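# Load four cartons on a cart and park it

## Task

Move all four cartons from the desk onto the utility cart so that none overhangs the edges of the cart's trays, then leave the cart in the yellow bay with each of its four wheels fully inside the taped area and none touching the tape. The robot must not tip over or be left leaning.

## Robot and tools

Robot: a Hello Robot Stretch 3 with one arm. It has a two-wheel drive base, a lift that rides up a mast, and a telescoping arm that reaches out to the robot's RIGHT side. The gripper cannot move forward on its own, so drive the base to shift it forward. The base is 0.33 m long and 0.34 m wide with a rounded back. It pivots about the point between its drive wheels, 0.05 m behind the front edge. With the arm retracted and the wrist folded, a turn sweeps a circle of radius 0.28 m. An unfolded, level gripper reaches past that circle.

Frames, all in metres. Base frame: origin on the floor between the drive wheels, x forward, y left, z up. hand_pose is reported in the base frame, at the point where the closed fingertips meet. With all wrist joints at 0, the hand's x axis points up, its y axis points back along the arm toward the mast, and its z axis points to the rear. The odometry frame is the base frame as it stood when the scene began. base_odometry counts wheel turns only, so wheel slip shows up as travel. Its heading is in rad, left positive, from -3.142 to 3.142. If turned_by_wheels and turned_by_imu differ by more than 0.15 rad, believe turned_by_imu. base_tilt is in degrees, with forward and right leans positive, and each reading can be off by about 4 degrees.

move: one action per call. The arguments are as follows.
- base: exactly one command, given as an offset from where the base last reported itself. {"translate_m": d} drives straight, forward positive, range -3 to 3 m. {"rotate_rad": d} turns in place, left positive, range -6.4 to 6.4. The base cannot move sideways.
- joints: absolute targets by name. lift_m 0 to 1.1 m. arm_m 0 to 0.52 m. wrist_yaw_rad -1.345 to 4.42 (0 is along the arm, positive swings toward the front). wrist_pitch_rad -1.57 to 0.451 (0 is level, negative tips the fingertips down). wrist_roll_rad -2.911 to 2.918 (0 puts the fingers side by side). gripper_m -0.089 to 0.179 (larger is wider; the fingertip gap is 0.007 m less when nearly shut and 0.025 m less when wide). head_pan_rad -3.953 to 1.73 (0 is forward, positive is left, -1.57 faces along the arm). head_tilt_rad -1.53 to 0.419 (negative looks down).
- speeds: a top speed per key, capped at the max pace. pace: "default" or "max". Default/max speeds are translate 0.12/0.30 m/s, rotate 0.76/1.90 rad/s, lift 0.11/0.15 m/s and arm 0.14/0.40 m/s. The base is held to 0.10 m/s and 0.63 rad/s unless lift_m is under 0.30, arm_m is under 0.03 and wrist_yaw_rad is over 2.54.
- contact_limits: put each one next to its own command. arm_m, translate_m and rotate_rad take a motor_effort percentage (1 to 100) that stops the motion. For the base, either wheel reaching the limit ends the move. lift_m takes {"down": n, "up": n}, each 1 to 100 percent of push beyond free motion. Under about 12 it may stop even when nothing is in the way. The base has no contact stop unless you give one.
- servos: "reboot", sent alone, turns faulted servos back on.
- cameras: a list drawn from head_camera, nav_camera, wrist_camera or all. [] returns no images.
- blocking: false makes the call return within about 0.5 s while the motion continues.
Keys not in the schema make the call invalid. Values out of range get the call refused. A joint or the base left out of a later action may keep pushing toward its old target.

wait(seconds 0 to 10): the scene keeps running and you get the state and images back. stop: brakes all of your running motions, which then hold where they are. zoom_image(camera, region [x0,y0,x1,y1] in pixels, at most 504x504) enlarges part of the latest image. finished_scene(scene = the current scene number) ends the scene for good. The goal must still hold afterward without the robot.

Results. "move" reads done or gives the worst status. Statuses: moving, done, off_target (resting short and maybe still pushing), contact_stop (that lift or arm goes slack), time_out (a move stops after at most 14 s), torque_fault (a wrist or head servo is off until a reboot). on_its_own reports anything you did not command, such as a slack joint or a high effort at rest. motor_effort is in percent, positive toward higher joint values, with the peak of the last action in brackets. lidar_m gives 12 sectors of 30 degrees: the 1st points ahead and they go counter-clockwise (4th left, 7th behind, 10th right). It scans a plane 0.17 m above the floor, so it sees table legs but not tabletops. wrist_depth_mm and head_depth_mm are 7x7 grids of median depth; "-" means no reading. The head_camera image arrives rotated a quarter turn counterclockwise and nav_camera a quarter turn clockwise. "pictures" gives the image order.

Sequence rules. If a move or wait is refused, or an uncommanded stop shows up, the remaining move, wait and finished_scene calls in that reply are skipped. The simulation keeps running while you compose a reply.

Safety. Before folding the wrist (yaw to 3.0) or unfolding it, set lift_m between 0.32 and 0.95, pitch -0.4 and roll near 0. Once folded, the lift may go down to 0.25. With yaw below -0.4, keep pitch at -0.5 or lower. To grip, command gripper_m below the object's width. To release, command at least 0.05 above the width. Gripper readings do not prove you are holding anything. Do not press the arm against solid things with the gripper higher than 0.45 m, and do not drive while gripping or pushing something fixed, or the robot may tip. If it leans, back the gripper off. Avoid drops, slams, hard pushes and loose items falling. Objects may occasionally get bumped.

Each tool is called after ">>>" as a command line: name --argument value for each argument, lists and objects as JSON in quotes; but a table of rows of numbers goes row by row, as --pt "numbers of a row", without its own name.

## Session

>>> move --joints '{"head_pan_rad":1.3,"head_tilt_rad":-0.4}' --cameras '["head_camera","nav_camera"]'

>>> move --joints '{"head_pan_rad":0.2}' --cameras '["head_camera","nav_camera"]'

>>> move --joints '{"head_pan_rad":-1.2}' --cameras '["head_camera","nav_camera"]'

>>> move --joints '{"head_pan_rad":-2.5}' --cameras '["head_camera","nav_camera"]'

>>> move --joints '{"head_pan_rad":-3.7}' --cameras '["head_camera","nav_camera"]'

Scene clock: 1.13 s.
move: done
base_odometry: x=+0.000 y=+0.000 heading=+0.000
turned_by_wheels: +0.000
turned_by_imu: +0.000
base_tilt: forward=-0.9 right=-0.6
lidar_m: 1.52 1.37 2.26 2.23 2.46 1.04 1.04 1.67 1.26 1.51 1.64 1.12
head_depth_mm: 1926 2108 2292 2527 2153 1661 1363 / 1940 2086 2264 2472 2166 1667 1345 / 1895 2064 2254 2436 2158 1657 1348 / 1872 2025 2209 2405 2177 1658 1344 / 1874 2010 2173 2357 2135 1638 1338 / 1851 2004 2152 2324 2101 1634 1329 / 1830 1955 2114 2296 2094 1625 1325
joint_positions: lift_m=+0.507 arm_m=+0.001 wrist_yaw_rad=+2.934 wrist_pitch_rad=-0.349 wrist_roll_rad=+0.000 gripper_m=+0.037 head_pan_rad=+1.340 head_tilt_rad=-0.405
joint_status: all done
motor_effort: left_wheel=+0.4(1.9) right_wheel=+0.1(0.3) lift_m=+25.3(25.4) arm_m=-12.4(12.4) wrist_yaw_rad=-0.5(0.9) wrist_pitch_rad=+2.9(3.1) wrist_roll_rad=+0.0(0.2) gripper_m=-0.3(0.9) head_pan_rad=-4.6(5.4) head_tilt_rad=-1.4(4.7)
hand_pose: x=+0.0266 y=+0.0818 z=+0.5355 quat_wxyz=(+0.194, +0.705, +0.050, +0.680) (m; base frame)
wrist_depth_mm: 128 - - - - - - / 136 153 - - - - - / 148 155 - - - - - / - 166 - - - - - / - 177 - - - - - / 862 192 132 818 134 913 932 / 723 - 725 739 703 757 787
pictures: head_camera (sideways), nav_camera (sideways)

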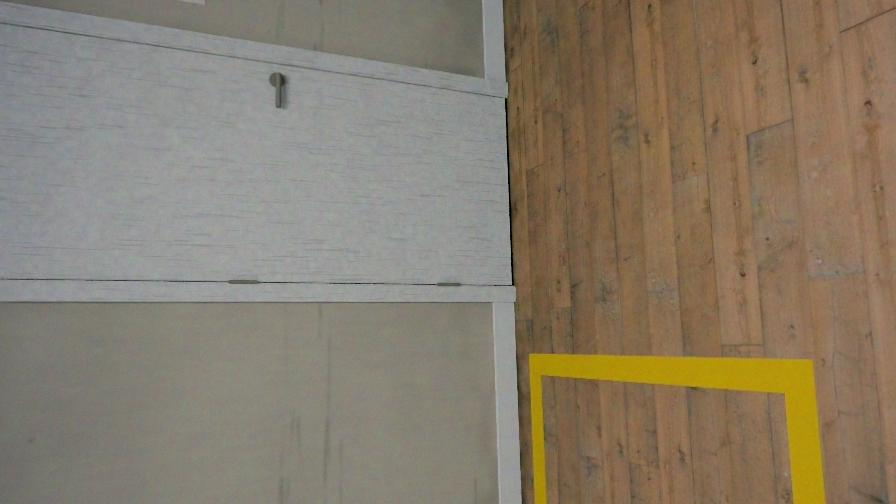

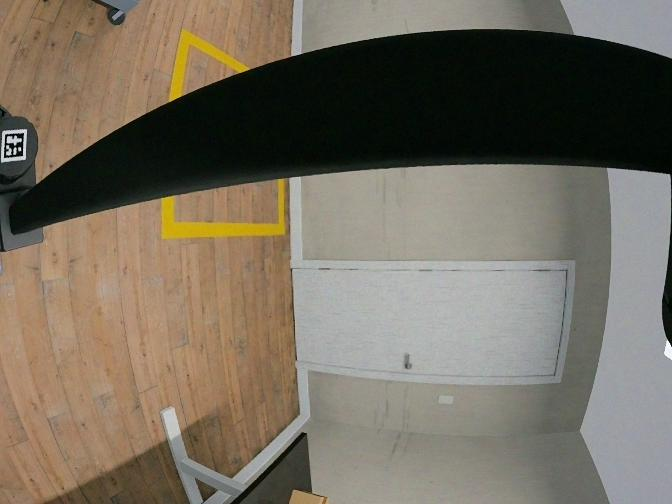

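Scene clock: 2.20 s.
move: done
base_odometry: x=+0.000 y=+0.000 heading=+0.000
turned_by_wheels: +0.000
turned_by_imu: +0.000
base_tilt: forward=-0.9 right=-0.6
lidar_m: 1.52 1.36 2.25 2.23 2.46 1.04 1.04 1.67 1.26 1.51 1.65 1.12
head_depth_mm: 1207 1293 1383 1428 990 1525 1364 / 1217 1331 1430 1128 979 1576 1354 / 1254 1364 1472 1401 976 1619 1339 / 1284 1400 1527 1379 971 1645 1344 / 1339 1449 1564 1170 1006 1646 1331 / 1389 1499 1623 1133 1046 1637 1335 / 1421 1539 1679 1259 1087 1585 1328
joint_positions: lift_m=+0.507 arm_m=+0.001 wrist_yaw_rad=+2.934 wrist_pitch_rad=-0.349 wrist_roll_rad=+0.000 gripper_m=+0.037 head_pan_rad=+0.173 head_tilt_rad=-0.405
joint_status: all done
motor_effort: left_wheel=+1.8(2.0) right_wheel=-0.2(0.3) lift_m=+25.4(25.6) arm_m=-14.5(14.7) wrist_yaw_rad=-0.3(0.8) wrist_pitch_rad=+2.9(3.2) wrist_roll_rad=+0.0(0.2) gripper_m=-1.0(1.0) head_pan_rad=+0.6(9.0) head_tilt_rad=+2.4(3.0)
hand_pose: x=+0.0266 y=+0.0818 z=+0.5355 quat_wxyz=(+0.194, +0.705, +0.050, +0.680) (m; base frame)
wrist_depth_mm: 129 - - - - - - / 136 152 - - - - - / 149 156 - - - - - / - 166 - - - - - / - 179 - - - - - / 865 191 133 828 134 882 934 / 735 - 726 746 708 781 785
pictures: head_camera (sideways), nav_camera (sideways)

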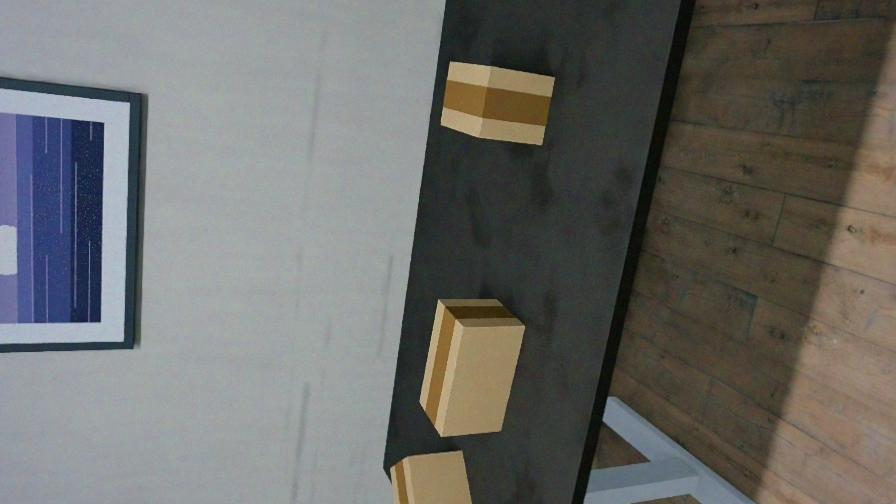

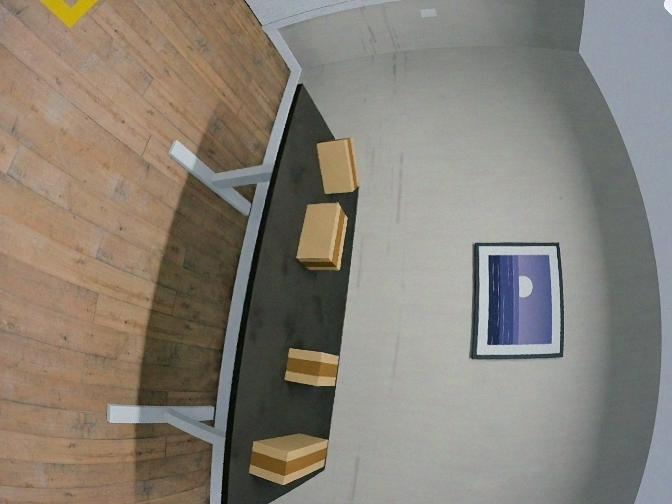

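Scene clock: 4.47 s.
move: done
base_odometry: x=+0.000 y=+0.000 heading=+0.000
turned_by_wheels: +0.000
turned_by_imu: +0.000
base_tilt: forward=-1.0 right=-0.6
lidar_m: 1.52 1.36 2.25 2.23 2.46 1.04 1.04 1.66 1.26 1.51 1.65 1.12
head_depth_mm: 1225 1301 1386 1486 1615 1666 1363 / 1283 1364 1459 1589 1716 1677 1354 / 1334 1435 1550 1667 1816 1671 1350 / 1409 1506 1630 1777 1905 1660 1341 / 1481 1595 1724 1887 2021 1651 1347 / 1558 1678 1830 2001 2104 1646 1339 / 1629 1799 1938 2044 2086 1636 1326
joint_positions: lift_m=+0.507 arm_m=+0.001 wrist_yaw_rad=+2.934 wrist_pitch_rad=-0.349 wrist_roll_rad=+0.000 gripper_m=+0.037 head_pan_rad=-1.206 head_tilt_rad=-0.400
joint_status: all done
motor_effort: left_wheel=+0.4(1.9) right_wheel=+0.0(0.2) lift_m=+25.2(25.7) arm_m=-17.5(18.3) wrist_yaw_rad=-0.2(1.0) wrist_pitch_rad=+3.0(3.2) wrist_roll_rad=+0.1(0.2) gripper_m=-0.5(1.3) head_pan_rad=+3.4(8.4) head_tilt_rad=+4.9(5.6)
hand_pose: x=+0.0266 y=+0.0818 z=+0.5355 quat_wxyz=(+0.194, +0.705, +0.050, +0.680) (m; base frame)
wrist_depth_mm: 129 - - - - - - / 137 152 - - - - - / 149 155 - - - - - / - 165 - - - - - / - 177 - - - - - / 839 191 133 829 134 930 915 / 720 - 726 749 719 779 757
pictures: head_camera (sideways), nav_camera (sideways)

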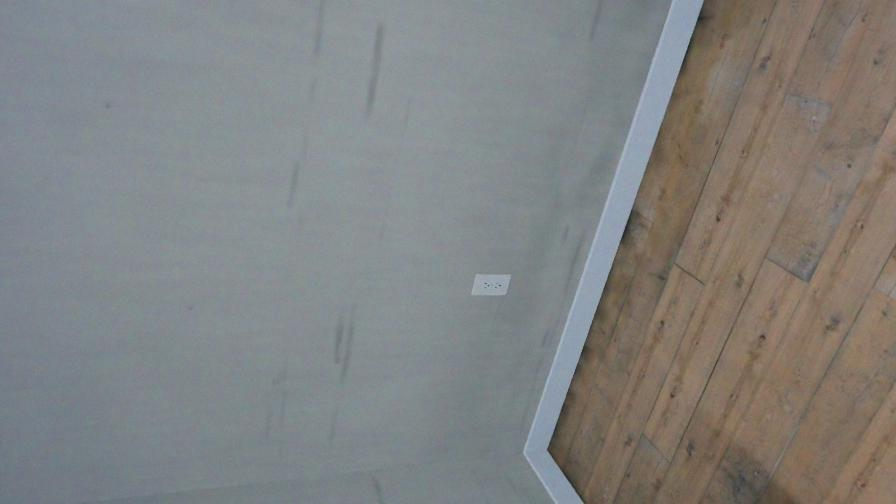

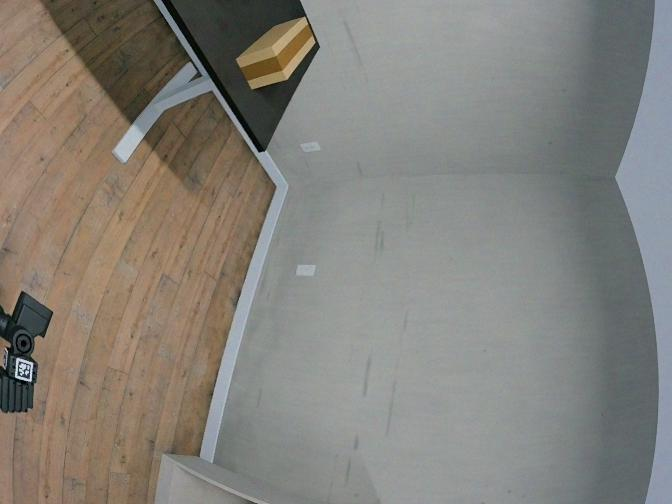

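Scene clock: 5.60 s.
move: done
base_odometry: x=+0.000 y=+0.000 heading=+0.000
turned_by_wheels: +0.000
turned_by_imu: +0.000
base_tilt: forward=-0.9 right=-0.6
lidar_m: 1.52 1.36 2.25 2.23 2.46 1.05 1.04 1.67 1.26 1.51 1.64 1.12
head_depth_mm: 2809 3033 3198 3125 2183 1676 1350 / 2514 2765 3108 3116 2181 1681 1344 / 2172 2367 2617 2787 2157 1664 1345 / 1935 2097 2275 2501 2126 1658 1346 / 1754 1883 1708 1862 1950 1654 1344 / 1579 1691 1741 1822 1914 1627 1332 / 1449 1533 1560 1609 1793 1573 1328
joint_positions: lift_m=+0.507 arm_m=+0.001 wrist_yaw_rad=+2.934 wrist_pitch_rad=-0.349 wrist_roll_rad=+0.000 gripper_m=+0.037 head_pan_rad=-2.539 head_tilt_rad=-0.400
joint_status: all done
motor_effort: left_wheel=+0.2(2.3) right_wheel=+0.0(0.3) lift_m=+25.3(25.5) arm_m=-17.6(18.3) wrist_yaw_rad=-0.6(1.1) wrist_pitch_rad=+2.9(3.2) wrist_roll_rad=+0.1(0.2) gripper_m=-0.2(0.9) head_pan_rad=+2.5(8.2) head_tilt_rad=+5.3(5.5)
hand_pose: x=+0.0266 y=+0.0818 z=+0.5355 quat_wxyz=(+0.194, +0.705, +0.050, +0.680) (m; base frame)
wrist_depth_mm: 128 - - - - - - / 136 152 - - - - - / 149 155 - - - - - / - 166 - - - - - / - 178 - - - - - / 858 193 133 803 134 895 916 / 737 - 714 738 713 761 769
pictures: head_camera (sideways), nav_camera (sideways)

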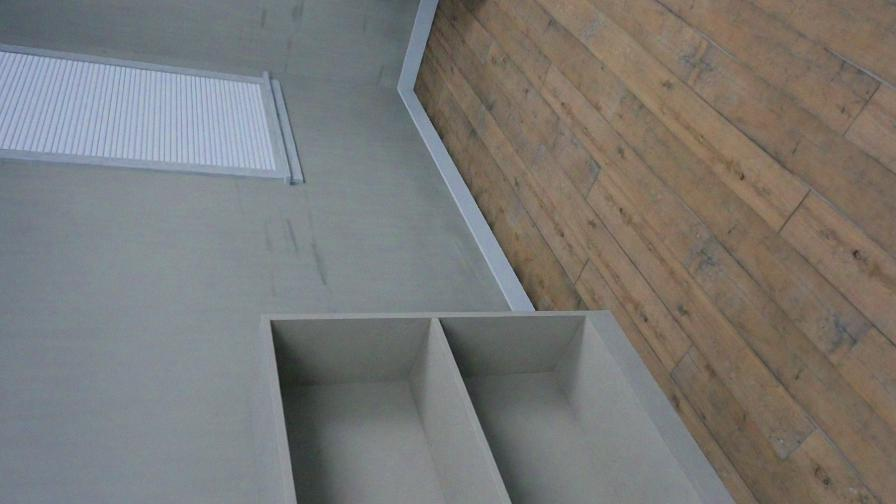

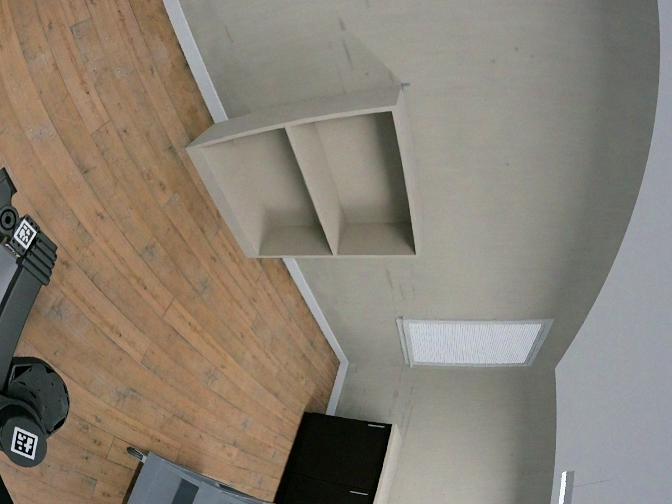

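Scene clock: 7.77 s.
move: done
base_odometry: x=+0.000 y=+0.000 heading=+0.000
turned_by_wheels: +0.000
turned_by_imu: +0.000
base_tilt: forward=-0.9 right=-0.6
lidar_m: 1.52 1.36 2.25 2.23 2.46 1.04 1.04 1.67 1.26 1.51 1.65 1.12
head_depth_mm: 2712 2805 2915 2930 2293 1723 - / 3062 3150 3323 3108 2214 1667 1361 / 3168 3423 3653 3095 2154 1660 1348 / 2962 3236 3502 1347 1896 1555 1337 / 2818 3101 2680 1372 1440 1515 1329 / 2726 2919 2535 1357 1377 1496 1338 / 2651 2835 2422 1260 1365 1516 1321
joint_positions: lift_m=+0.507 arm_m=+0.001 wrist_yaw_rad=+2.934 wrist_pitch_rad=-0.349 wrist_roll_rad=+0.000 gripper_m=+0.037 head_pan_rad=-3.707 head_tilt_rad=-0.400
joint_status: all done
measured_speeds: translate_m=+0.000 rotate_rad=+0.000 lift_m=+0.000 arm_m=+0.000 wrist_yaw_rad=+0.000 wrist_pitch_rad=+0.000 wrist_roll_rad=+0.000 head_pan_rad=+0.024 head_tilt_rad=+0.000
motor_effort: left_wheel=+1.6(1.7) right_wheel=+0.0(0.3) lift_m=+25.4(25.7) arm_m=-17.2(18.1) wrist_yaw_rad=-0.8(0.9) wrist_pitch_rad=+3.0(3.2) wrist_roll_rad=+0.1(0.3) gripper_m=+0.0(1.0) head_pan_rad=+3.9(8.8) head_tilt_rad=+4.1(5.4)
hand_pose: x=+0.0266 y=+0.0818 z=+0.5355 quat_wxyz=(+0.194, +0.705, +0.050, +0.680) (m; base frame)
wrist_depth_mm: 129 - - - - - - / 137 153 - - - - - / 149 155 - - - - - / - 165 - - - - - / - 178 - - - - - / 832 193 133 847 135 902 908 / 737 - 708 752 709 759 789
pictures: head_camera (sideways), nav_camera (sideways)

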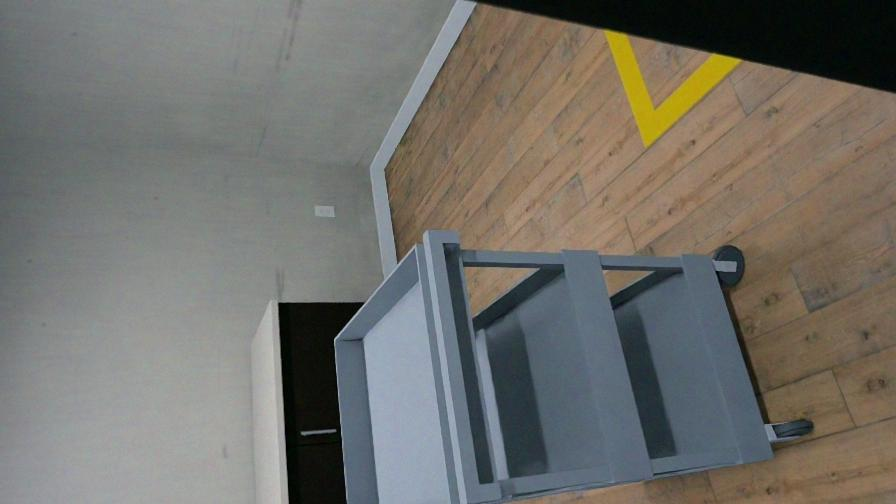

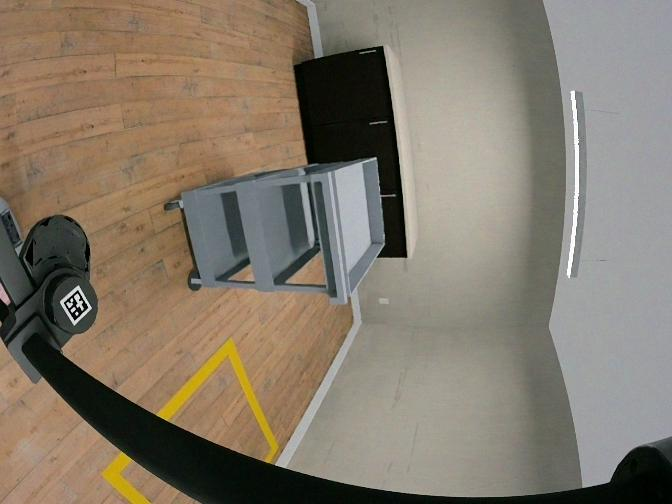

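>>> move --joints '{"wrist_yaw_rad":3.2,"head_pan_rad":0,"head_tilt_rad":-0.75}' --base '{"rotate_rad":2.208}' --cameras '[]'

>>> move --base '{"translate_m":1.43}' --joints '{"lift_m":0.29}' --cameras '["nav_camera"]'

>>> move --base '{"rotate_rad":0.97}' --cameras '["nav_camera"]'

>>> move --base '{"translate_m":0.7}' --cameras '[]'

>>> move --base '{"rotate_rad":1.54}' --cameras '["nav_camera","head_camera"]'

Scene clock: 56.17 s.
move: done
base_odometry: x=+0.000 y=+0.000 heading=+2.207
turned_by_wheels: +2.207
turned_by_imu: +2.204
base_tilt: forward=-1.0 right=-0.6
lidar_m: 2.64 1.04 2.63 1.66 1.51 1.51 1.74 1.12 1.52 1.36 2.23 2.26
head_depth_mm: 2067 2278 2331 1849 1527 1307 1145 / 2207 2489 2291 1828 1532 1311 1148 / 2453 2709 2281 1835 1521 1303 1135 / 2675 2862 2260 1810 1505 1293 1131 / 2983 2964 2244 1789 1507 1290 1121 / 3248 2978 2233 1785 1502 1284 1126 / 3062 2571 1341 1532 1489 1280 1116
base_status: done
joint_positions: lift_m=+0.507 arm_m=+0.001 wrist_yaw_rad=+3.199 wrist_pitch_rad=-0.349 wrist_roll_rad=+0.000 gripper_m=+0.037 head_pan_rad=+0.000 head_tilt_rad=-0.751
joint_status: all done
motor_effort: left_wheel=-7.6(14.4) right_wheel=+11.6(14.8) lift_m=+25.8(26.1) arm_m=-17.7(18.4) wrist_yaw_rad=+0.9(2.2) wrist_pitch_rad=+2.8(3.2) wrist_roll_rad=+0.1(0.3) gripper_m=-0.3(1.2) head_pan_rad=-4.5(8.3) head_tilt_rad=-3.8(6.7)
hand_pose: x=-0.0345 y=+0.0864 z=+0.5355 quat_wxyz=(+0.103, +0.692, +0.143, +0.700) (m; base frame)
wrist_depth_mm: - - 146 - - - - / - - 155 - - - - / - - 170 - - - - / - - 184 - - - - / - - 191 200 - - - / 836 892 133 212 134 903 933 / 737 728 254 727 718 771 772
pictures: none

Scene clock: 69.60 s.
move: done
base_odometry: x=-0.850 y=+1.150 heading=+2.207
turned_by_wheels: +0.000
turned_by_imu: +0.013
base_tilt: forward=-0.9 right=-0.6
lidar_m: 1.50 1.56 1.56 0.48 0.44 0.44 2.51 2.12 2.36 1.44 1.26 1.27
head_depth_mm: 1170 1290 1421 1602 1539 1313 1136 / 1269 1403 1578 1734 1519 1296 1139 / 1375 1535 1751 1815 1510 1298 1136 / 1517 1703 1972 1820 1507 1297 1123 / 1670 1930 2155 1784 1518 1286 1127 / 1880 2188 2242 1783 1497 1287 1120 / 2037 2283 2193 1776 1488 1276 1120
base_status: done
joint_positions: lift_m=+0.290 arm_m=+0.001 wrist_yaw_rad=+3.199 wrist_pitch_rad=-0.350 wrist_roll_rad=+0.000 gripper_m=+0.037 head_pan_rad=+0.000 head_tilt_rad=-0.750
joint_status: all done
motor_effort: left_wheel=-1.3(6.9) right_wheel=+11.4(15.3) lift_m=+25.5(27.8) arm_m=-14.2(18.1) wrist_yaw_rad=+0.6(1.2) wrist_pitch_rad=+3.1(3.4) wrist_roll_rad=+0.0(0.3) gripper_m=+0.1(1.4) head_pan_rad=-4.1(6.0) head_tilt_rad=+2.6(3.7)
hand_pose: x=-0.0346 y=+0.0863 z=+0.3182 quat_wxyz=(+0.103, +0.692, +0.143, +0.700) (m; base frame)
wrist_depth_mm: - - 147 - - - - / - - 156 - - - - / - - 168 169 - - - / 818 - 180 820 925 930 938 / 679 495 191 202 713 728 754 / 557 542 133 212 134 594 601 / 482 494 241 253 306 507 504
pictures: nav_camera (sideways)

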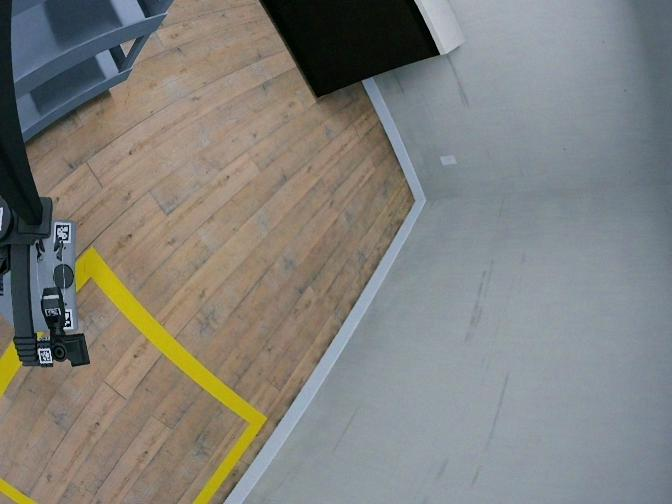

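Scene clock: 72.17 s.
move: done
base_odometry: x=-0.850 y=+1.150 heading=-3.107
turned_by_wheels: +0.969
turned_by_imu: +0.967
base_tilt: forward=-1.0 right=-0.6
lidar_m: 1.56 0.50 0.44 0.44 2.50 2.12 2.57 1.50 1.27 1.27 1.44 1.56
head_depth_mm: 1779 2013 2212 1838 1533 1309 1143 / 1633 1465 2083 1840 1531 1310 1145 / 1606 1495 1742 1826 1527 1299 1137 / 1567 1538 1777 1808 1511 1294 1135 / 1554 1575 1842 1785 1509 1298 1128 / 1539 1610 1888 1799 1492 1284 1120 / 1530 1662 1955 1771 1089 1155 1118
base_status: done
joint_positions: lift_m=+0.290 arm_m=+0.001 wrist_yaw_rad=+3.199 wrist_pitch_rad=-0.350 wrist_roll_rad=+0.000 gripper_m=+0.037 head_pan_rad=+0.000 head_tilt_rad=-0.750
motor_effort: left_wheel=-9.4(15.6) right_wheel=+11.0(13.8) lift_m=+25.8(26.1) arm_m=-17.6(18.2) wrist_yaw_rad=+0.7(1.4) wrist_pitch_rad=+3.3(3.4) wrist_roll_rad=-0.1(0.3) gripper_m=+0.2(1.3) head_pan_rad=-4.0(5.2) head_tilt_rad=+1.9(3.2)
hand_pose: x=-0.0346 y=+0.0863 z=+0.3182 quat_wxyz=(+0.103, +0.692, +0.143, +0.700) (m; base frame)
wrist_depth_mm: - - 145 - - - - / - - 156 - - - - / - - 170 - - - - / 854 877 185 860 872 - - / 688 696 191 200 666 710 660 / 568 588 133 214 134 591 596 / 488 496 242 252 306 508 507
pictures: nav_camera (sideways)

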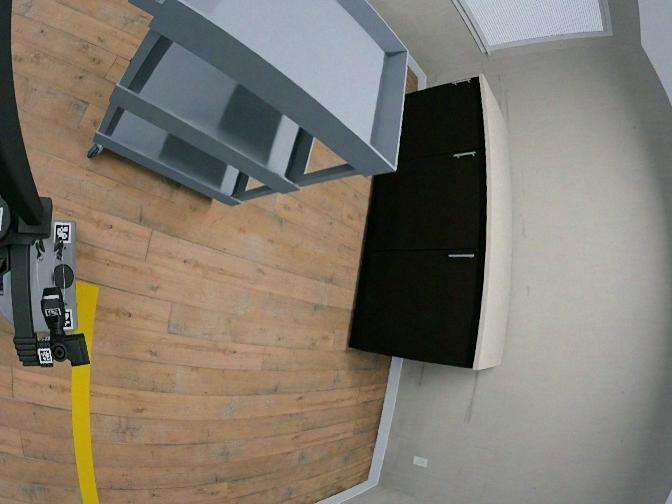

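Scene clock: 79.27 s.
move: done
base_odometry: x=-1.549 y=+1.126 heading=-3.107
turned_by_wheels: +0.000
turned_by_imu: +0.007
base_tilt: forward=-0.9 right=-0.6
lidar_m: 0.87 1.01 1.75 0.27 0.28 0.50 2.80 1.68 1.44 1.43 1.64 0.88
head_depth_mm: 1219 1073 904 1059 1473 1316 1150 / 1242 1064 928 1094 1313 1309 1142 / 1279 1053 954 1128 1381 1299 1138 / 1295 1044 980 1171 1410 1295 1138 / 1299 1030 1005 1210 1436 1290 1126 / 1325 1019 1045 1250 1449 1283 1125 / 1340 1012 1078 1308 1471 1275 1126
base_status: done
joint_positions: lift_m=+0.290 arm_m=+0.001 wrist_yaw_rad=+3.199 wrist_pitch_rad=-0.350 wrist_roll_rad=+0.000 gripper_m=+0.037 head_pan_rad=+0.000 head_tilt_rad=-0.750
motor_effort: left_wheel=-1.5(6.8) right_wheel=+11.0(15.4) lift_m=+26.0(26.2) arm_m=-15.7(18.0) wrist_yaw_rad=+0.9(1.4) wrist_pitch_rad=+3.1(3.4) wrist_roll_rad=+0.1(0.3) gripper_m=-0.2(1.1) head_pan_rad=-3.5(5.6) head_tilt_rad=-0.2(2.5)
hand_pose: x=-0.0346 y=+0.0863 z=+0.3182 quat_wxyz=(+0.103, +0.692, +0.143, +0.700) (m; base frame)
wrist_depth_mm: - - 146 - - - - / - - 156 - - - - / - - 167 173 - - - / - - 181 354 919 953 951 / 653 650 163 193 728 737 736 / 571 587 133 210 134 597 603 / 481 498 242 252 307 494 508
pictures: none

Scene clock: 82.57 s.
move: done
base_odometry: x=-1.549 y=+1.126 heading=-1.567
turned_by_wheels: +1.539
turned_by_imu: +1.536
base_tilt: forward=-0.9 right=-0.5
lidar_m: 0.27 0.28 0.49 2.80 1.69 1.43 1.43 1.63 0.88 0.88 1.01 1.72
head_depth_mm: 1906 2164 2290 1846 1540 1316 1147 / 1942 2225 2284 1845 1533 1309 1140 / 1984 2261 2307 1826 1514 1306 1140 / 2015 2292 2115 902 1207 1245 1134 / 1971 2241 809 695 593 804 962 / 2013 2351 819 693 578 525 958 / 2044 2346 826 687 573 765 1007
base_status: done
joint_positions: lift_m=+0.290 arm_m=+0.001 wrist_yaw_rad=+3.199 wrist_pitch_rad=-0.350 wrist_roll_rad=+0.000 gripper_m=+0.037 head_pan_rad=+0.000 head_tilt_rad=-0.750
motor_effort: left_wheel=-9.5(14.6) right_wheel=+11.2(14.9) lift_m=+25.9(26.3) arm_m=-18.0(18.3) wrist_yaw_rad=+0.5(1.2) wrist_pitch_rad=+3.1(3.4) wrist_roll_rad=+0.2(0.3) gripper_m=-0.3(1.1) head_pan_rad=-4.8(5.4) head_tilt_rad=-0.8(1.6)
hand_pose: x=-0.0346 y=+0.0863 z=+0.3182 quat_wxyz=(+0.103, +0.692, +0.143, +0.700) (m; base frame)
wrist_depth_mm: - - 146 - - - - / - - 156 - - - - / - - 169 - - - - / 819 825 183 872 912 933 632 / 678 698 191 198 727 742 703 / 573 589 133 213 134 594 614 / 481 500 242 251 304 503 510
pictures: head_camera (sideways), nav_camera (sideways)

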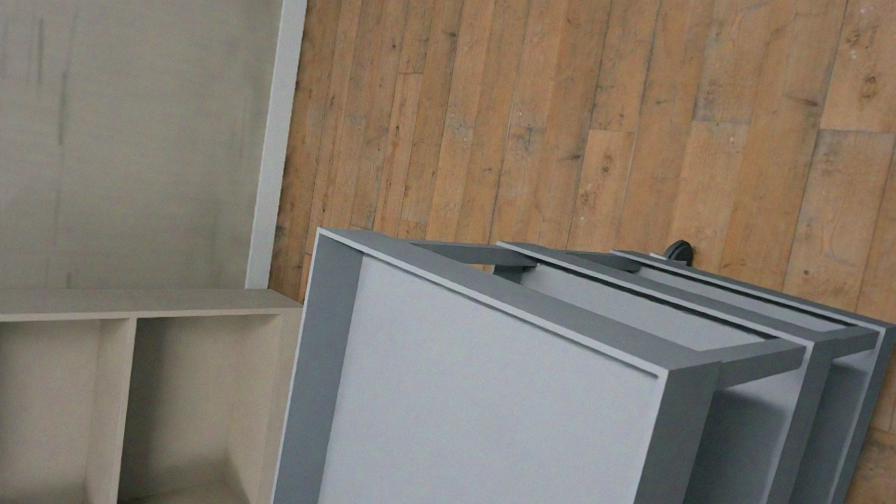

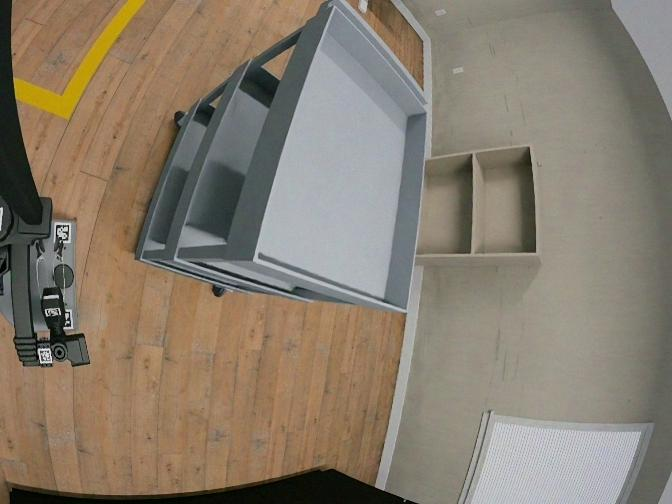

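>>> move --base '{"rotate_rad":0.4}' --cameras '[]'

>>> move --base '{"translate_m":0.62}' --cameras '["nav_camera","head_camera"]'

Scene clock: 91.30 s.
move: done
base_odometry: x=-1.549 y=+1.126 heading=-1.168
turned_by_wheels: +0.399
turned_by_imu: +0.400
base_tilt: forward=-1.0 right=-0.6
lidar_m: 0.27 0.41 3.24 1.84 1.45 1.43 1.54 0.89 0.88 0.95 1.44 0.31
head_depth_mm: 1922 2086 2245 758 1503 1311 1142 / 2037 2298 825 711 892 1245 1139 / 2157 2452 836 706 589 826 1115 / 2323 2487 864 700 586 550 906 / 2576 2804 870 695 580 822 1057 / 2713 2952 865 691 609 870 1118 / 2945 2959 846 689 926 1203 1120
base_status: done
joint_positions: lift_m=+0.290 arm_m=+0.001 wrist_yaw_rad=+3.199 wrist_pitch_rad=-0.350 wrist_roll_rad=+0.000 gripper_m=+0.037 head_pan_rad=+0.000 head_tilt_rad=-0.750
motor_effort: left_wheel=-9.3(14.3) right_wheel=+12.0(14.9) lift_m=+26.2(26.3) arm_m=-17.7(18.0) wrist_yaw_rad=+1.0(1.2) wrist_pitch_rad=+3.2(3.4) wrist_roll_rad=+0.1(0.3) gripper_m=-0.6(1.2) head_pan_rad=-4.1(5.3) head_tilt_rad=-2.1(2.8)
hand_pose: x=-0.0346 y=+0.0863 z=+0.3182 quat_wxyz=(+0.103, +0.692, +0.143, +0.700) (m; base frame)
wrist_depth_mm: - - 146 - - - - / - - 156 - - - - / - - 169 - - - - / 868 863 183 839 947 931 950 / 695 699 192 201 693 740 724 / 566 587 133 212 135 600 601 / 480 500 243 252 305 506 507
pictures: none

Scene clock: 97.73 s.
move: done
base_odometry: x=-1.306 y=+0.555 heading=-1.168
turned_by_wheels: +0.000
turned_by_imu: +0.005
base_tilt: forward=-1.0 right=-0.7
lidar_m: - 0.15 0.29 2.43 1.96 1.93 2.08 1.27 1.25 0.19 0.15 -
head_depth_mm: 1517 1609 1890 666 593 507 442 / 1607 1721 1979 670 590 504 439 / 1656 1813 2050 685 587 502 438 / 1851 2086 2092 697 586 499 437 / 2006 2293 2259 697 582 498 436 / 2179 2486 2203 694 579 496 434 / 2335 2682 2188 688 575 495 448
base_status: done
joint_positions: lift_m=+0.290 arm_m=+0.001 wrist_yaw_rad=+3.197 wrist_pitch_rad=-0.352 wrist_roll_rad=+0.000 gripper_m=+0.037 head_pan_rad=+0.000 head_tilt_rad=-0.750
motor_effort: left_wheel=+0.7(10.8) right_wheel=+17.3(26.6) lift_m=+25.6(32.5) arm_m=+11.6(18.1) wrist_yaw_rad=+2.7(19.5) wrist_pitch_rad=+3.4(3.7) wrist_roll_rad=+0.2(0.3) gripper_m=+0.1(1.1) head_pan_rad=-4.2(5.8) head_tilt_rad=-3.4(4.6)
hand_pose: x=-0.0341 y=+0.0862 z=+0.3179 quat_wxyz=(+0.105, +0.692, +0.143, +0.700) (m; base frame)
wrist_depth_mm: - - 146 - - - - / - - 156 - - - - / - - 170 - - - - / 853 923 185 856 906 944 973 / 685 700 191 201 718 731 - / 564 585 132 215 134 547 353 / 478 504 243 248 296 505 264
pictures: head_camera (sideways), nav_camera (sideways)

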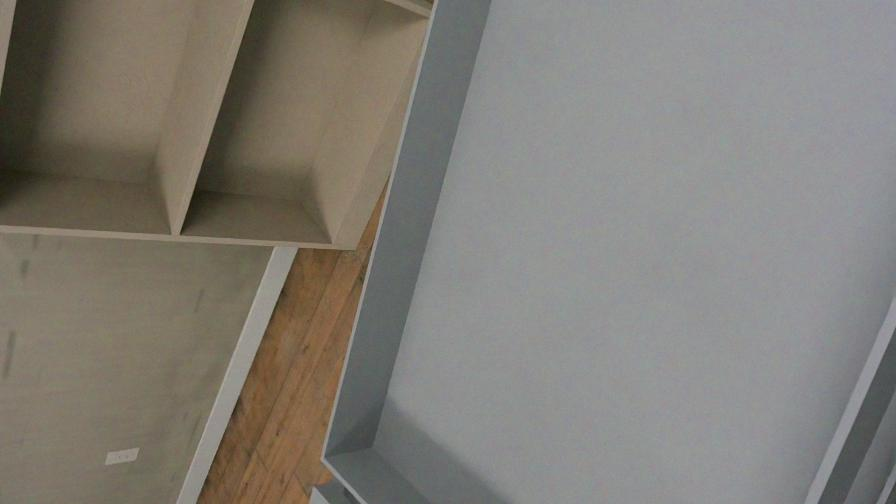

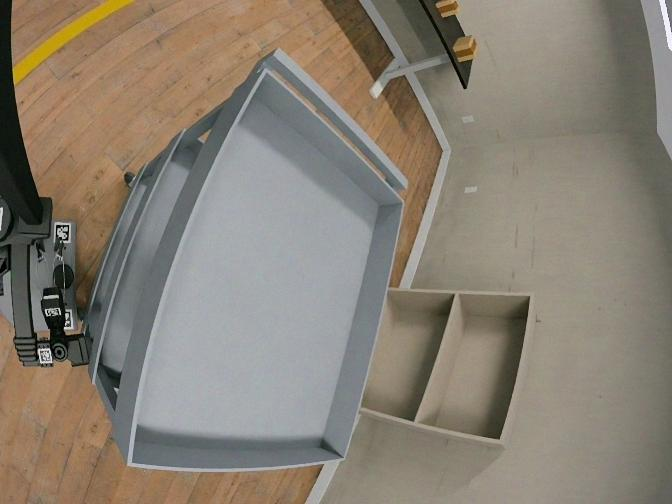

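>>> move --base '{"translate_m":0.3}' --cameras '["nav_camera"]'

>>> move --base '{"translate_m":-0.5}' --cameras '["nav_camera","head_camera"]'

Scene clock: 111.77 s.
move: done
base_odometry: x=-1.189 y=+0.279 heading=-1.169
turned_by_wheels: -0.001
turned_by_imu: +0.002
base_tilt: forward=-1.0 right=-0.6
lidar_m: - 0.15 0.20 2.76 2.20 2.17 2.35 1.45 1.44 0.18 0.15 -
head_depth_mm: 1298 1434 1634 659 593 506 441 / 1397 1505 1751 670 590 505 441 / 1372 1538 1849 666 588 501 438 / 1619 1832 2033 680 583 499 436 / 1738 2004 2194 681 579 497 434 / 1888 2158 2227 694 579 495 433 / 2020 2394 2228 685 574 494 432
base_status: done
joint_positions: lift_m=+0.290 arm_m=+0.001 wrist_yaw_rad=+3.199 wrist_pitch_rad=-0.352 wrist_roll_rad=+0.000 gripper_m=+0.037 head_pan_rad=+0.000 head_tilt_rad=-0.751
on_its_own: right_wheel is at rest, and its effort (+32.4) is outside its rest range (-21 to +21)
motor_effort: left_wheel=+1.3(9.9) right_wheel=+32.4(46.3) lift_m=+31.4(32.7) arm_m=-13.5(17.0) wrist_yaw_rad=+0.4(6.8) wrist_pitch_rad=+3.6(3.8) wrist_roll_rad=+0.1(0.2) gripper_m=+0.2(1.1) head_pan_rad=-3.5(4.7) head_tilt_rad=-1.0(4.7)
hand_pose: x=-0.0347 y=+0.0861 z=+0.3178 quat_wxyz=(+0.104, +0.692, +0.144, +0.700) (m; base frame)
wrist_depth_mm: - - 147 - - - - / - - 155 - - - - / - - 168 - - - - / 843 880 184 859 923 918 996 / 682 685 193 202 707 697 - / 571 587 132 214 134 447 - / 478 506 241 246 296 450 -
pictures: nav_camera (sideways)

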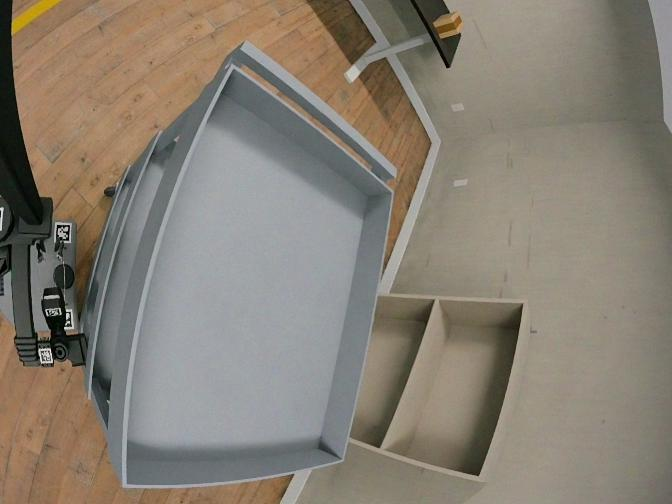

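Scene clock: 117.23 s.
move: done
base_odometry: x=-1.385 y=+0.740 heading=-1.169
turned_by_wheels: +0.000
turned_by_imu: -0.002
base_tilt: forward=-0.9 right=-0.6
lidar_m: 0.58 0.68 2.58 2.27 1.79 1.77 1.91 1.15 1.13 1.23 2.01 0.57
head_depth_mm: 1674 1724 1817 1803 1536 1303 1143 / 1759 1721 891 712 1428 1299 1135 / 1832 1787 882 719 997 1223 1128 / 2008 1065 877 1055 1016 1226 1128 / 2195 1056 872 1087 1034 1239 1119 / 2333 1067 862 1101 1242 1261 1130 / 2545 1028 858 1071 1237 1272 1125
base_status: done
joint_positions: lift_m=+0.290 arm_m=+0.001 wrist_yaw_rad=+3.199 wrist_pitch_rad=-0.352 wrist_roll_rad=+0.000 gripper_m=+0.037 head_pan_rad=+0.000 head_tilt_rad=-0.750
motor_effort: left_wheel=-3.9(13.3) right_wheel=-4.8(28.4) lift_m=+26.4(31.4) arm_m=-16.7(18.2) wrist_yaw_rad=+0.0(0.7) wrist_pitch_rad=+3.5(3.8) wrist_roll_rad=+0.0(0.3) gripper_m=-0.5(1.2) head_pan_rad=-1.5(4.1) head_tilt_rad=+2.1(4.2)
hand_pose: x=-0.0347 y=+0.0861 z=+0.3178 quat_wxyz=(+0.104, +0.692, +0.144, +0.700) (m; base frame)
wrist_depth_mm: - - 146 - - - - / - - 155 - - - - / - - 167 - - - - / 859 835 183 868 924 934 937 / 669 686 191 201 715 726 740 / 564 584 132 213 134 598 593 / 487 502 242 247 297 507 510
pictures: head_camera (sideways), nav_camera (sideways)

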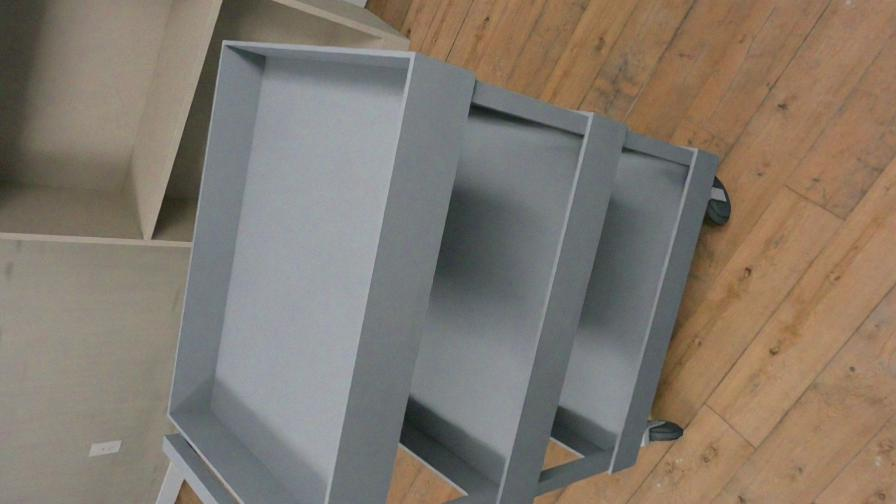

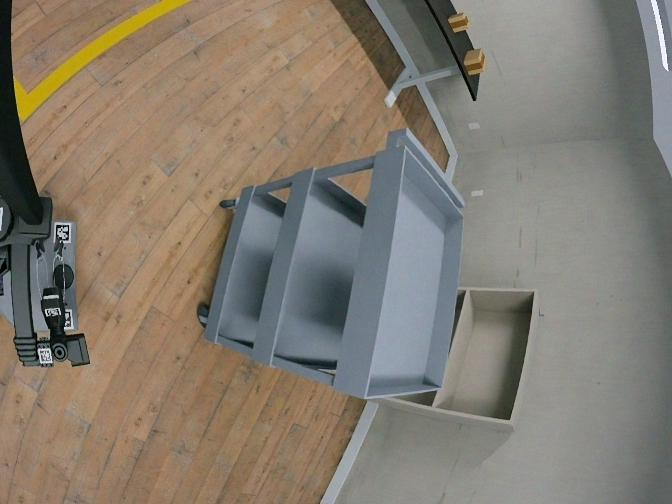

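>>> move --base '{"rotate_rad":-0.865}' --cameras '[]'

>>> move --base '{"translate_m":0.93}' --cameras '[]'

>>> move --base '{"rotate_rad":2.22}' --cameras '["nav_camera","head_camera"]'

Scene clock: 150.13 s.
move: done
base_odometry: x=-1.385 y=+0.740 heading=-2.034
turned_by_wheels: -0.864
turned_by_imu: -0.862
base_tilt: forward=-0.9 right=-0.6
lidar_m: 1.99 0.57 0.59 0.77 3.00 2.03 1.77 1.78 2.00 1.13 1.13 1.34
head_depth_mm: 1900 2205 2334 1844 1531 1308 1147 / 1846 2148 2309 1831 1530 1307 1142 / 1787 2048 2251 1828 1510 1302 1140 / 1757 2005 2172 1800 1512 1286 1131 / 1697 1940 2145 1818 1501 1293 1129 / 1670 1885 2063 1796 1504 1279 1124 / 1631 1860 2080 1777 1483 1115 1114
base_status: done
joint_positions: lift_m=+0.290 arm_m=+0.001 wrist_yaw_rad=+3.199 wrist_pitch_rad=-0.352 wrist_roll_rad=+0.000 gripper_m=+0.037 head_pan_rad=+0.000 head_tilt_rad=-0.750
motor_effort: left_wheel=+9.1(14.6) right_wheel=-12.2(15.3) lift_m=+26.8(26.8) arm_m=-17.4(18.3) wrist_yaw_rad=+0.2(0.7) wrist_pitch_rad=+3.4(3.7) wrist_roll_rad=+0.0(0.3) gripper_m=-0.5(1.2) head_pan_rad=-1.4(3.5) head_tilt_rad=+2.8(3.6)
hand_pose: x=-0.0347 y=+0.0861 z=+0.3177 quat_wxyz=(+0.104, +0.692, +0.144, +0.700) (m; base frame)
wrist_depth_mm: - - 147 - - - - / - - 155 - - - - / - - 167 - - - - / 863 887 184 867 883 879 - / 681 675 192 201 734 736 717 / 566 583 133 214 135 592 604 / 476 499 241 246 297 509 501
pictures: none

Scene clock: 159.17 s.
move: done
base_odometry: x=-1.800 y=-0.093 heading=-2.034
turned_by_wheels: +0.000
turned_by_imu: +0.008
base_tilt: forward=-1.0 right=-0.6
lidar_m: 1.08 1.00 0.93 0.46 0.44 0.45 2.68 1.73 1.05 0.93 0.93 1.23
head_depth_mm: 1015 1148 1393 1705 1529 1314 1146 / 979 1110 1352 1635 1528 1308 1139 / 966 1107 1297 1552 1518 1313 1138 / 943 1075 1245 1497 1517 1293 1130 / 912 1041 1209 1439 1506 1287 1128 / 894 1008 1160 1375 1494 1285 1123 / 871 983 1127 1333 1462 1277 1115
base_status: done
joint_positions: lift_m=+0.290 arm_m=+0.001 wrist_yaw_rad=+3.199 wrist_pitch_rad=-0.352 wrist_roll_rad=+0.000 gripper_m=+0.037 head_pan_rad=+0.000 head_tilt_rad=-0.750
motor_effort: left_wheel=+6.0(13.3) right_wheel=+3.5(9.5) lift_m=+32.4(32.5) arm_m=-16.3(18.0) wrist_yaw_rad=-0.3(0.7) wrist_pitch_rad=+3.5(3.8) wrist_roll_rad=-0.1(0.3) gripper_m=-0.2(1.4) head_pan_rad=+0.6(2.8) head_tilt_rad=+2.0(3.5)
hand_pose: x=-0.0347 y=+0.0861 z=+0.3178 quat_wxyz=(+0.104, +0.692, +0.144, +0.700) (m; base frame)
wrist_depth_mm: - - 146 - - - - / - - 156 - - - - / 706 - 165 - - - - / - - 182 817 906 954 846 / - 663 191 202 736 720 743 / 556 580 132 213 134 583 599 / 480 502 244 247 293 502 499
pictures: none

Scene clock: 163.37 s.
move: done
base_odometry: x=-1.800 y=-0.093 heading=+0.186
turned_by_wheels: +2.219
turned_by_imu: +2.215
base_tilt: forward=-1.0 right=-0.6
lidar_m: 0.44 0.47 2.67 1.41 0.98 0.93 0.95 1.15 1.08 0.93 1.36 0.45
head_depth_mm: 2331 2845 886 695 668 1288 1145 / 2631 1039 893 712 924 903 1142 / 2685 1042 883 704 923 1085 1114 / 2684 1034 877 702 919 1023 1130 / 3113 1042 868 694 933 1092 1125 / 3214 2951 837 685 787 1139 1127 / 3306 2908 2200 1679 1459 1276 1118
base_status: done
joint_positions: lift_m=+0.290 arm_m=+0.001 wrist_yaw_rad=+3.199 wrist_pitch_rad=-0.352 wrist_roll_rad=+0.000 gripper_m=+0.037 head_pan_rad=+0.000 head_tilt_rad=-0.750
motor_effort: left_wheel=-8.3(13.6) right_wheel=+12.0(16.5) lift_m=+30.5(32.6) arm_m=-17.7(18.3) wrist_yaw_rad=+0.3(0.7) wrist_pitch_rad=+3.5(3.7) wrist_roll_rad=+0.1(0.3) gripper_m=+0.3(1.0) head_pan_rad=+0.8(1.8) head_tilt_rad=+2.1(3.0)
hand_pose: x=-0.0347 y=+0.0861 z=+0.3178 quat_wxyz=(+0.104, +0.692, +0.144, +0.700) (m; base frame)
wrist_depth_mm: - - 146 - - - - / 761 - 156 - - - - / - - 170 - - - - / 822 870 184 858 919 958 928 / 681 677 193 201 712 717 733 / 561 580 132 214 134 593 603 / 478 495 242 247 294 501 515
pictures: head_camera (sideways), nav_camera (sideways)

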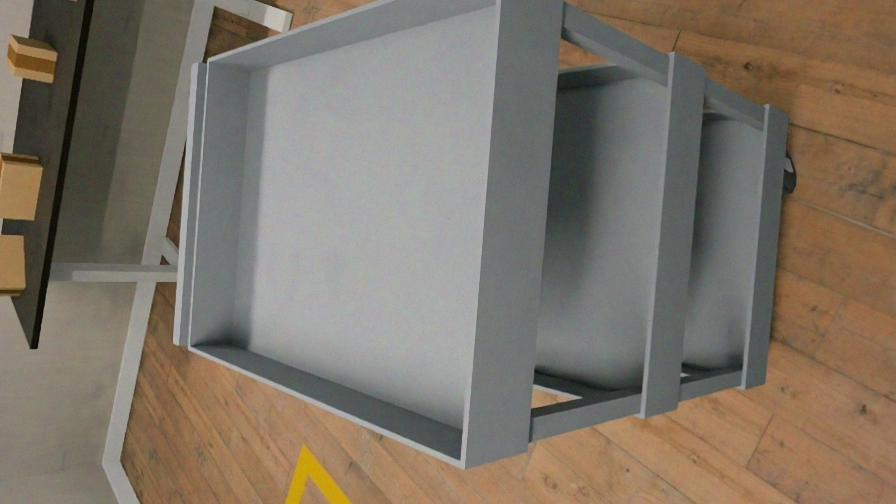

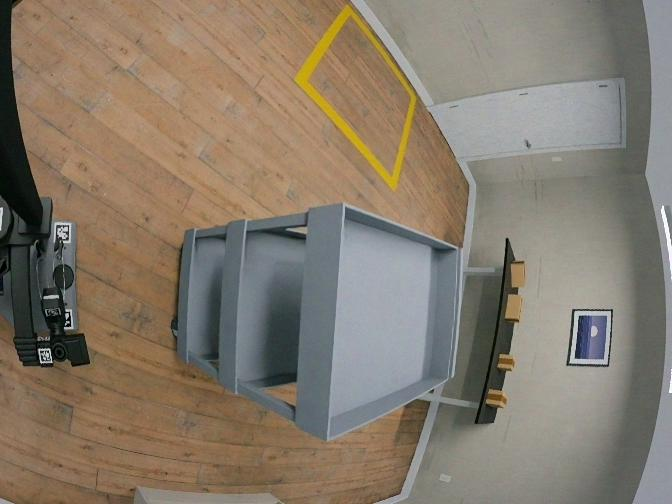

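>>> move --base '{"rotate_rad":-0.9}' --cameras '[]'

>>> move --base '{"translate_m":0.27}' --cameras '[]'

>>> move --base '{"rotate_rad":1.1}' --cameras '[]'

>>> move --base '{"translate_m":0.75}' --cameras '["nav_camera","head_camera"]'

Scene clock: 173.77 s.
move: done
base_odometry: x=-1.800 y=-0.093 heading=-0.714
turned_by_wheels: -0.899
turned_by_imu: -0.897
base_tilt: forward=-0.9 right=-0.5
lidar_m: 1.51 0.44 0.44 2.75 2.71 1.23 0.95 0.93 1.45 1.11 1.08 0.92
head_depth_mm: 1122 1268 1223 1195 1435 1316 1143 / 1300 1434 1311 1642 1454 1305 1140 / 1327 1465 1786 1724 1530 1301 1136 / 1865 2092 2044 1802 1500 1292 1133 / 2304 2609 2257 1786 1499 1295 1125 / 2758 2940 2224 1781 1496 1113 1102 / 2703 2876 2211 647 880 848 1049
base_status: done
joint_positions: lift_m=+0.290 arm_m=+0.001 wrist_yaw_rad=+3.199 wrist_pitch_rad=-0.352 wrist_roll_rad=+0.000 gripper_m=+0.037 head_pan_rad=+0.000 head_tilt_rad=-0.750
motor_effort: left_wheel=+11.7(13.5) right_wheel=-9.5(15.6) lift_m=+28.4(29.5) arm_m=-18.1(18.2) wrist_yaw_rad=+0.0(0.9) wrist_pitch_rad=+3.4(3.8) wrist_roll_rad=+0.1(0.3) gripper_m=-0.1(0.9) head_pan_rad=+0.4(2.4) head_tilt_rad=+1.6(2.9)
hand_pose: x=-0.0347 y=+0.0861 z=+0.3178 quat_wxyz=(+0.104, +0.692, +0.144, +0.700) (m; base frame)
wrist_depth_mm: - - 146 - - - - / - - 156 - - - - / - - 167 - - 792 - / 846 866 185 894 930 - - / 670 695 191 201 719 686 - / 571 582 132 213 134 596 579 / 485 495 243 249 300 496 507
pictures: none

Scene clock: 177.30 s.
move: done
base_odometry: x=-1.596 y=-0.269 heading=-0.714
turned_by_wheels: +0.000
turned_by_imu: +0.003
base_tilt: forward=-0.9 right=-0.5
lidar_m: 1.25 0.25 0.25 0.29 2.83 1.55 1.20 1.17 1.28 0.98 0.88 0.70
head_depth_mm: 878 1116 1163 1033 1377 1239 1141 / 1005 1257 1210 1555 1407 1287 1134 / 1097 1241 1305 1640 1476 1300 1142 / 1680 1907 2049 1706 1518 1296 1131 / 2045 2385 2241 1789 1504 1284 1127 / 2533 2823 2233 1784 1491 1282 1124 / 2520 2715 2224 1774 1480 1276 1105
base_status: done
joint_positions: lift_m=+0.290 arm_m=+0.001 wrist_yaw_rad=+3.199 wrist_pitch_rad=-0.352 wrist_roll_rad=+0.000 gripper_m=+0.037 head_pan_rad=+0.000 head_tilt_rad=-0.750
motor_effort: left_wheel=+5.7(14.7) right_wheel=+2.4(6.8) lift_m=+26.6(28.4) arm_m=-16.6(17.8) wrist_yaw_rad=+0.1(0.7) wrist_pitch_rad=+3.3(3.8) wrist_roll_rad=+0.0(0.3) gripper_m=+0.2(1.2) head_pan_rad=+1.6(2.7) head_tilt_rad=+1.7(2.4)
hand_pose: x=-0.0347 y=+0.0861 z=+0.3178 quat_wxyz=(+0.104, +0.692, +0.144, +0.700) (m; base frame)
wrist_depth_mm: - - 146 - - - - / - - 155 - - - - / - - 167 675 - - - / 849 889 185 185 - - - / 685 698 192 190 - - - / 559 583 132 213 131 - - / 479 496 242 246 298 382 -
pictures: none

Scene clock: 180.03 s.
move: done
base_odometry: x=-1.596 y=-0.269 heading=+0.386
turned_by_wheels: +1.099
turned_by_imu: +1.097
base_tilt: forward=-1.0 right=-0.6
lidar_m: 0.25 0.30 2.80 1.47 1.18 1.17 1.21 0.97 0.74 0.70 1.24 0.25
head_depth_mm: 2306 2781 2242 1855 1535 1307 1144 / 2302 2903 863 708 592 539 1142 / 2464 2835 874 704 587 494 738 / 3092 3047 878 703 583 523 759 / 3312 2986 869 698 581 532 911 / 3247 2923 837 693 578 770 992 / 2966 2913 2129 689 575 797 1059
base_status: done
joint_positions: lift_m=+0.290 arm_m=+0.001 wrist_yaw_rad=+3.199 wrist_pitch_rad=-0.352 wrist_roll_rad=+0.000 gripper_m=+0.037 head_pan_rad=+0.000 head_tilt_rad=-0.750
motor_effort: left_wheel=-7.8(15.1) right_wheel=+12.2(13.0) lift_m=+25.7(26.9) arm_m=-17.1(18.1) wrist_yaw_rad=+0.2(0.5) wrist_pitch_rad=+3.5(3.7) wrist_roll_rad=+0.1(0.2) gripper_m=-0.6(1.0) head_pan_rad=+1.5(2.7) head_tilt_rad=+0.9(2.5)
hand_pose: x=-0.0347 y=+0.0861 z=+0.3178 quat_wxyz=(+0.104, +0.692, +0.144, +0.700) (m; base frame)
wrist_depth_mm: - - 146 - - - - / - - 155 - - - - / - - 168 - - - - / 854 891 185 856 904 907 963 / 688 711 192 202 726 710 737 / 572 582 133 213 134 595 607 / 487 495 243 247 298 502 512
pictures: none

Scene clock: 187.57 s.
move: done
base_odometry: x=-0.901 y=+0.013 heading=+0.385
turned_by_wheels: -0.001
turned_by_imu: +0.006
base_tilt: forward=-0.9 right=-0.6
lidar_m: - 0.15 0.17 2.54 1.78 1.77 1.79 1.14 1.20 0.18 0.15 -
head_depth_mm: 1977 2276 2298 716 594 507 441 / 1861 2424 771 712 591 505 441 / 2175 2536 791 707 586 503 438 / 2436 2743 793 702 584 501 437 / 2660 2845 809 696 583 499 435 / 2673 2807 2229 657 579 496 433 / 2433 2642 2215 1783 544 493 432
base_status: done
joint_positions: lift_m=+0.290 arm_m=+0.001 wrist_yaw_rad=+3.199 wrist_pitch_rad=-0.352 wrist_roll_rad=+0.000 gripper_m=+0.037 head_pan_rad=+0.000 head_tilt_rad=-0.749
on_its_own: right_wheel is at rest, and its effort (+28.1) is outside its rest range (-21 to +21)
motor_effort: left_wheel=+2.4(11.5) right_wheel=+28.1(39.3) lift_m=+26.0(32.5) arm_m=+16.8(18.1) wrist_yaw_rad=+0.3(23.2) wrist_pitch_rad=+3.6(3.8) wrist_roll_rad=+0.1(0.3) gripper_m=+0.5(1.2) head_pan_rad=+3.6(3.6) head_tilt_rad=-4.1(4.8)
hand_pose: x=-0.0346 y=+0.0861 z=+0.3176 quat_wxyz=(+0.104, +0.692, +0.144, +0.700) (m; base frame)
wrist_depth_mm: - - 146 - - - - / - - 155 - - - - / - - 168 - - - - / 858 857 185 857 920 943 255 / 680 702 191 202 704 718 701 / 557 584 133 213 134 545 633 / 481 500 242 248 294 499 -
pictures: head_camera (sideways), nav_camera (sideways)

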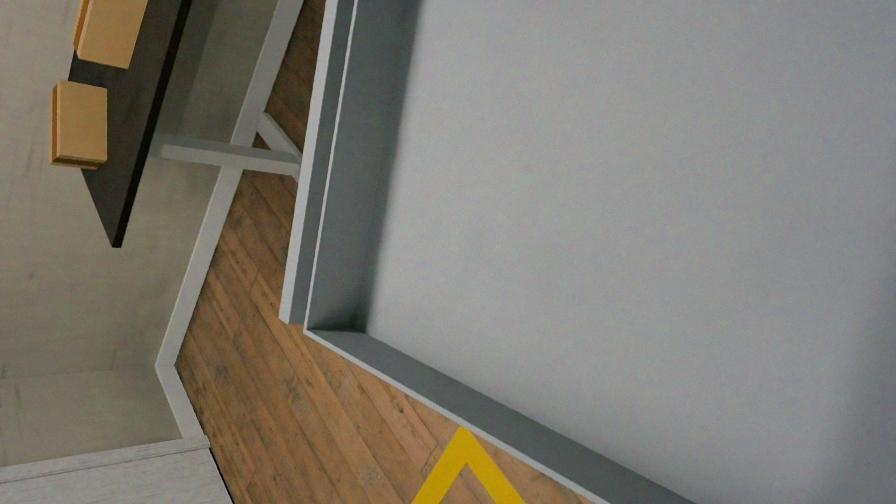

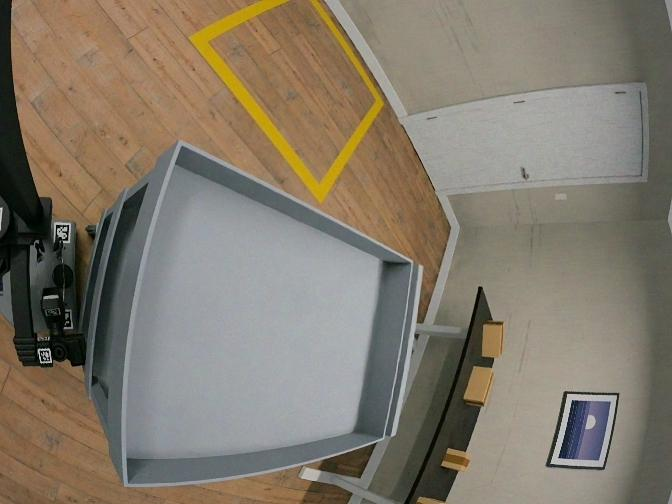

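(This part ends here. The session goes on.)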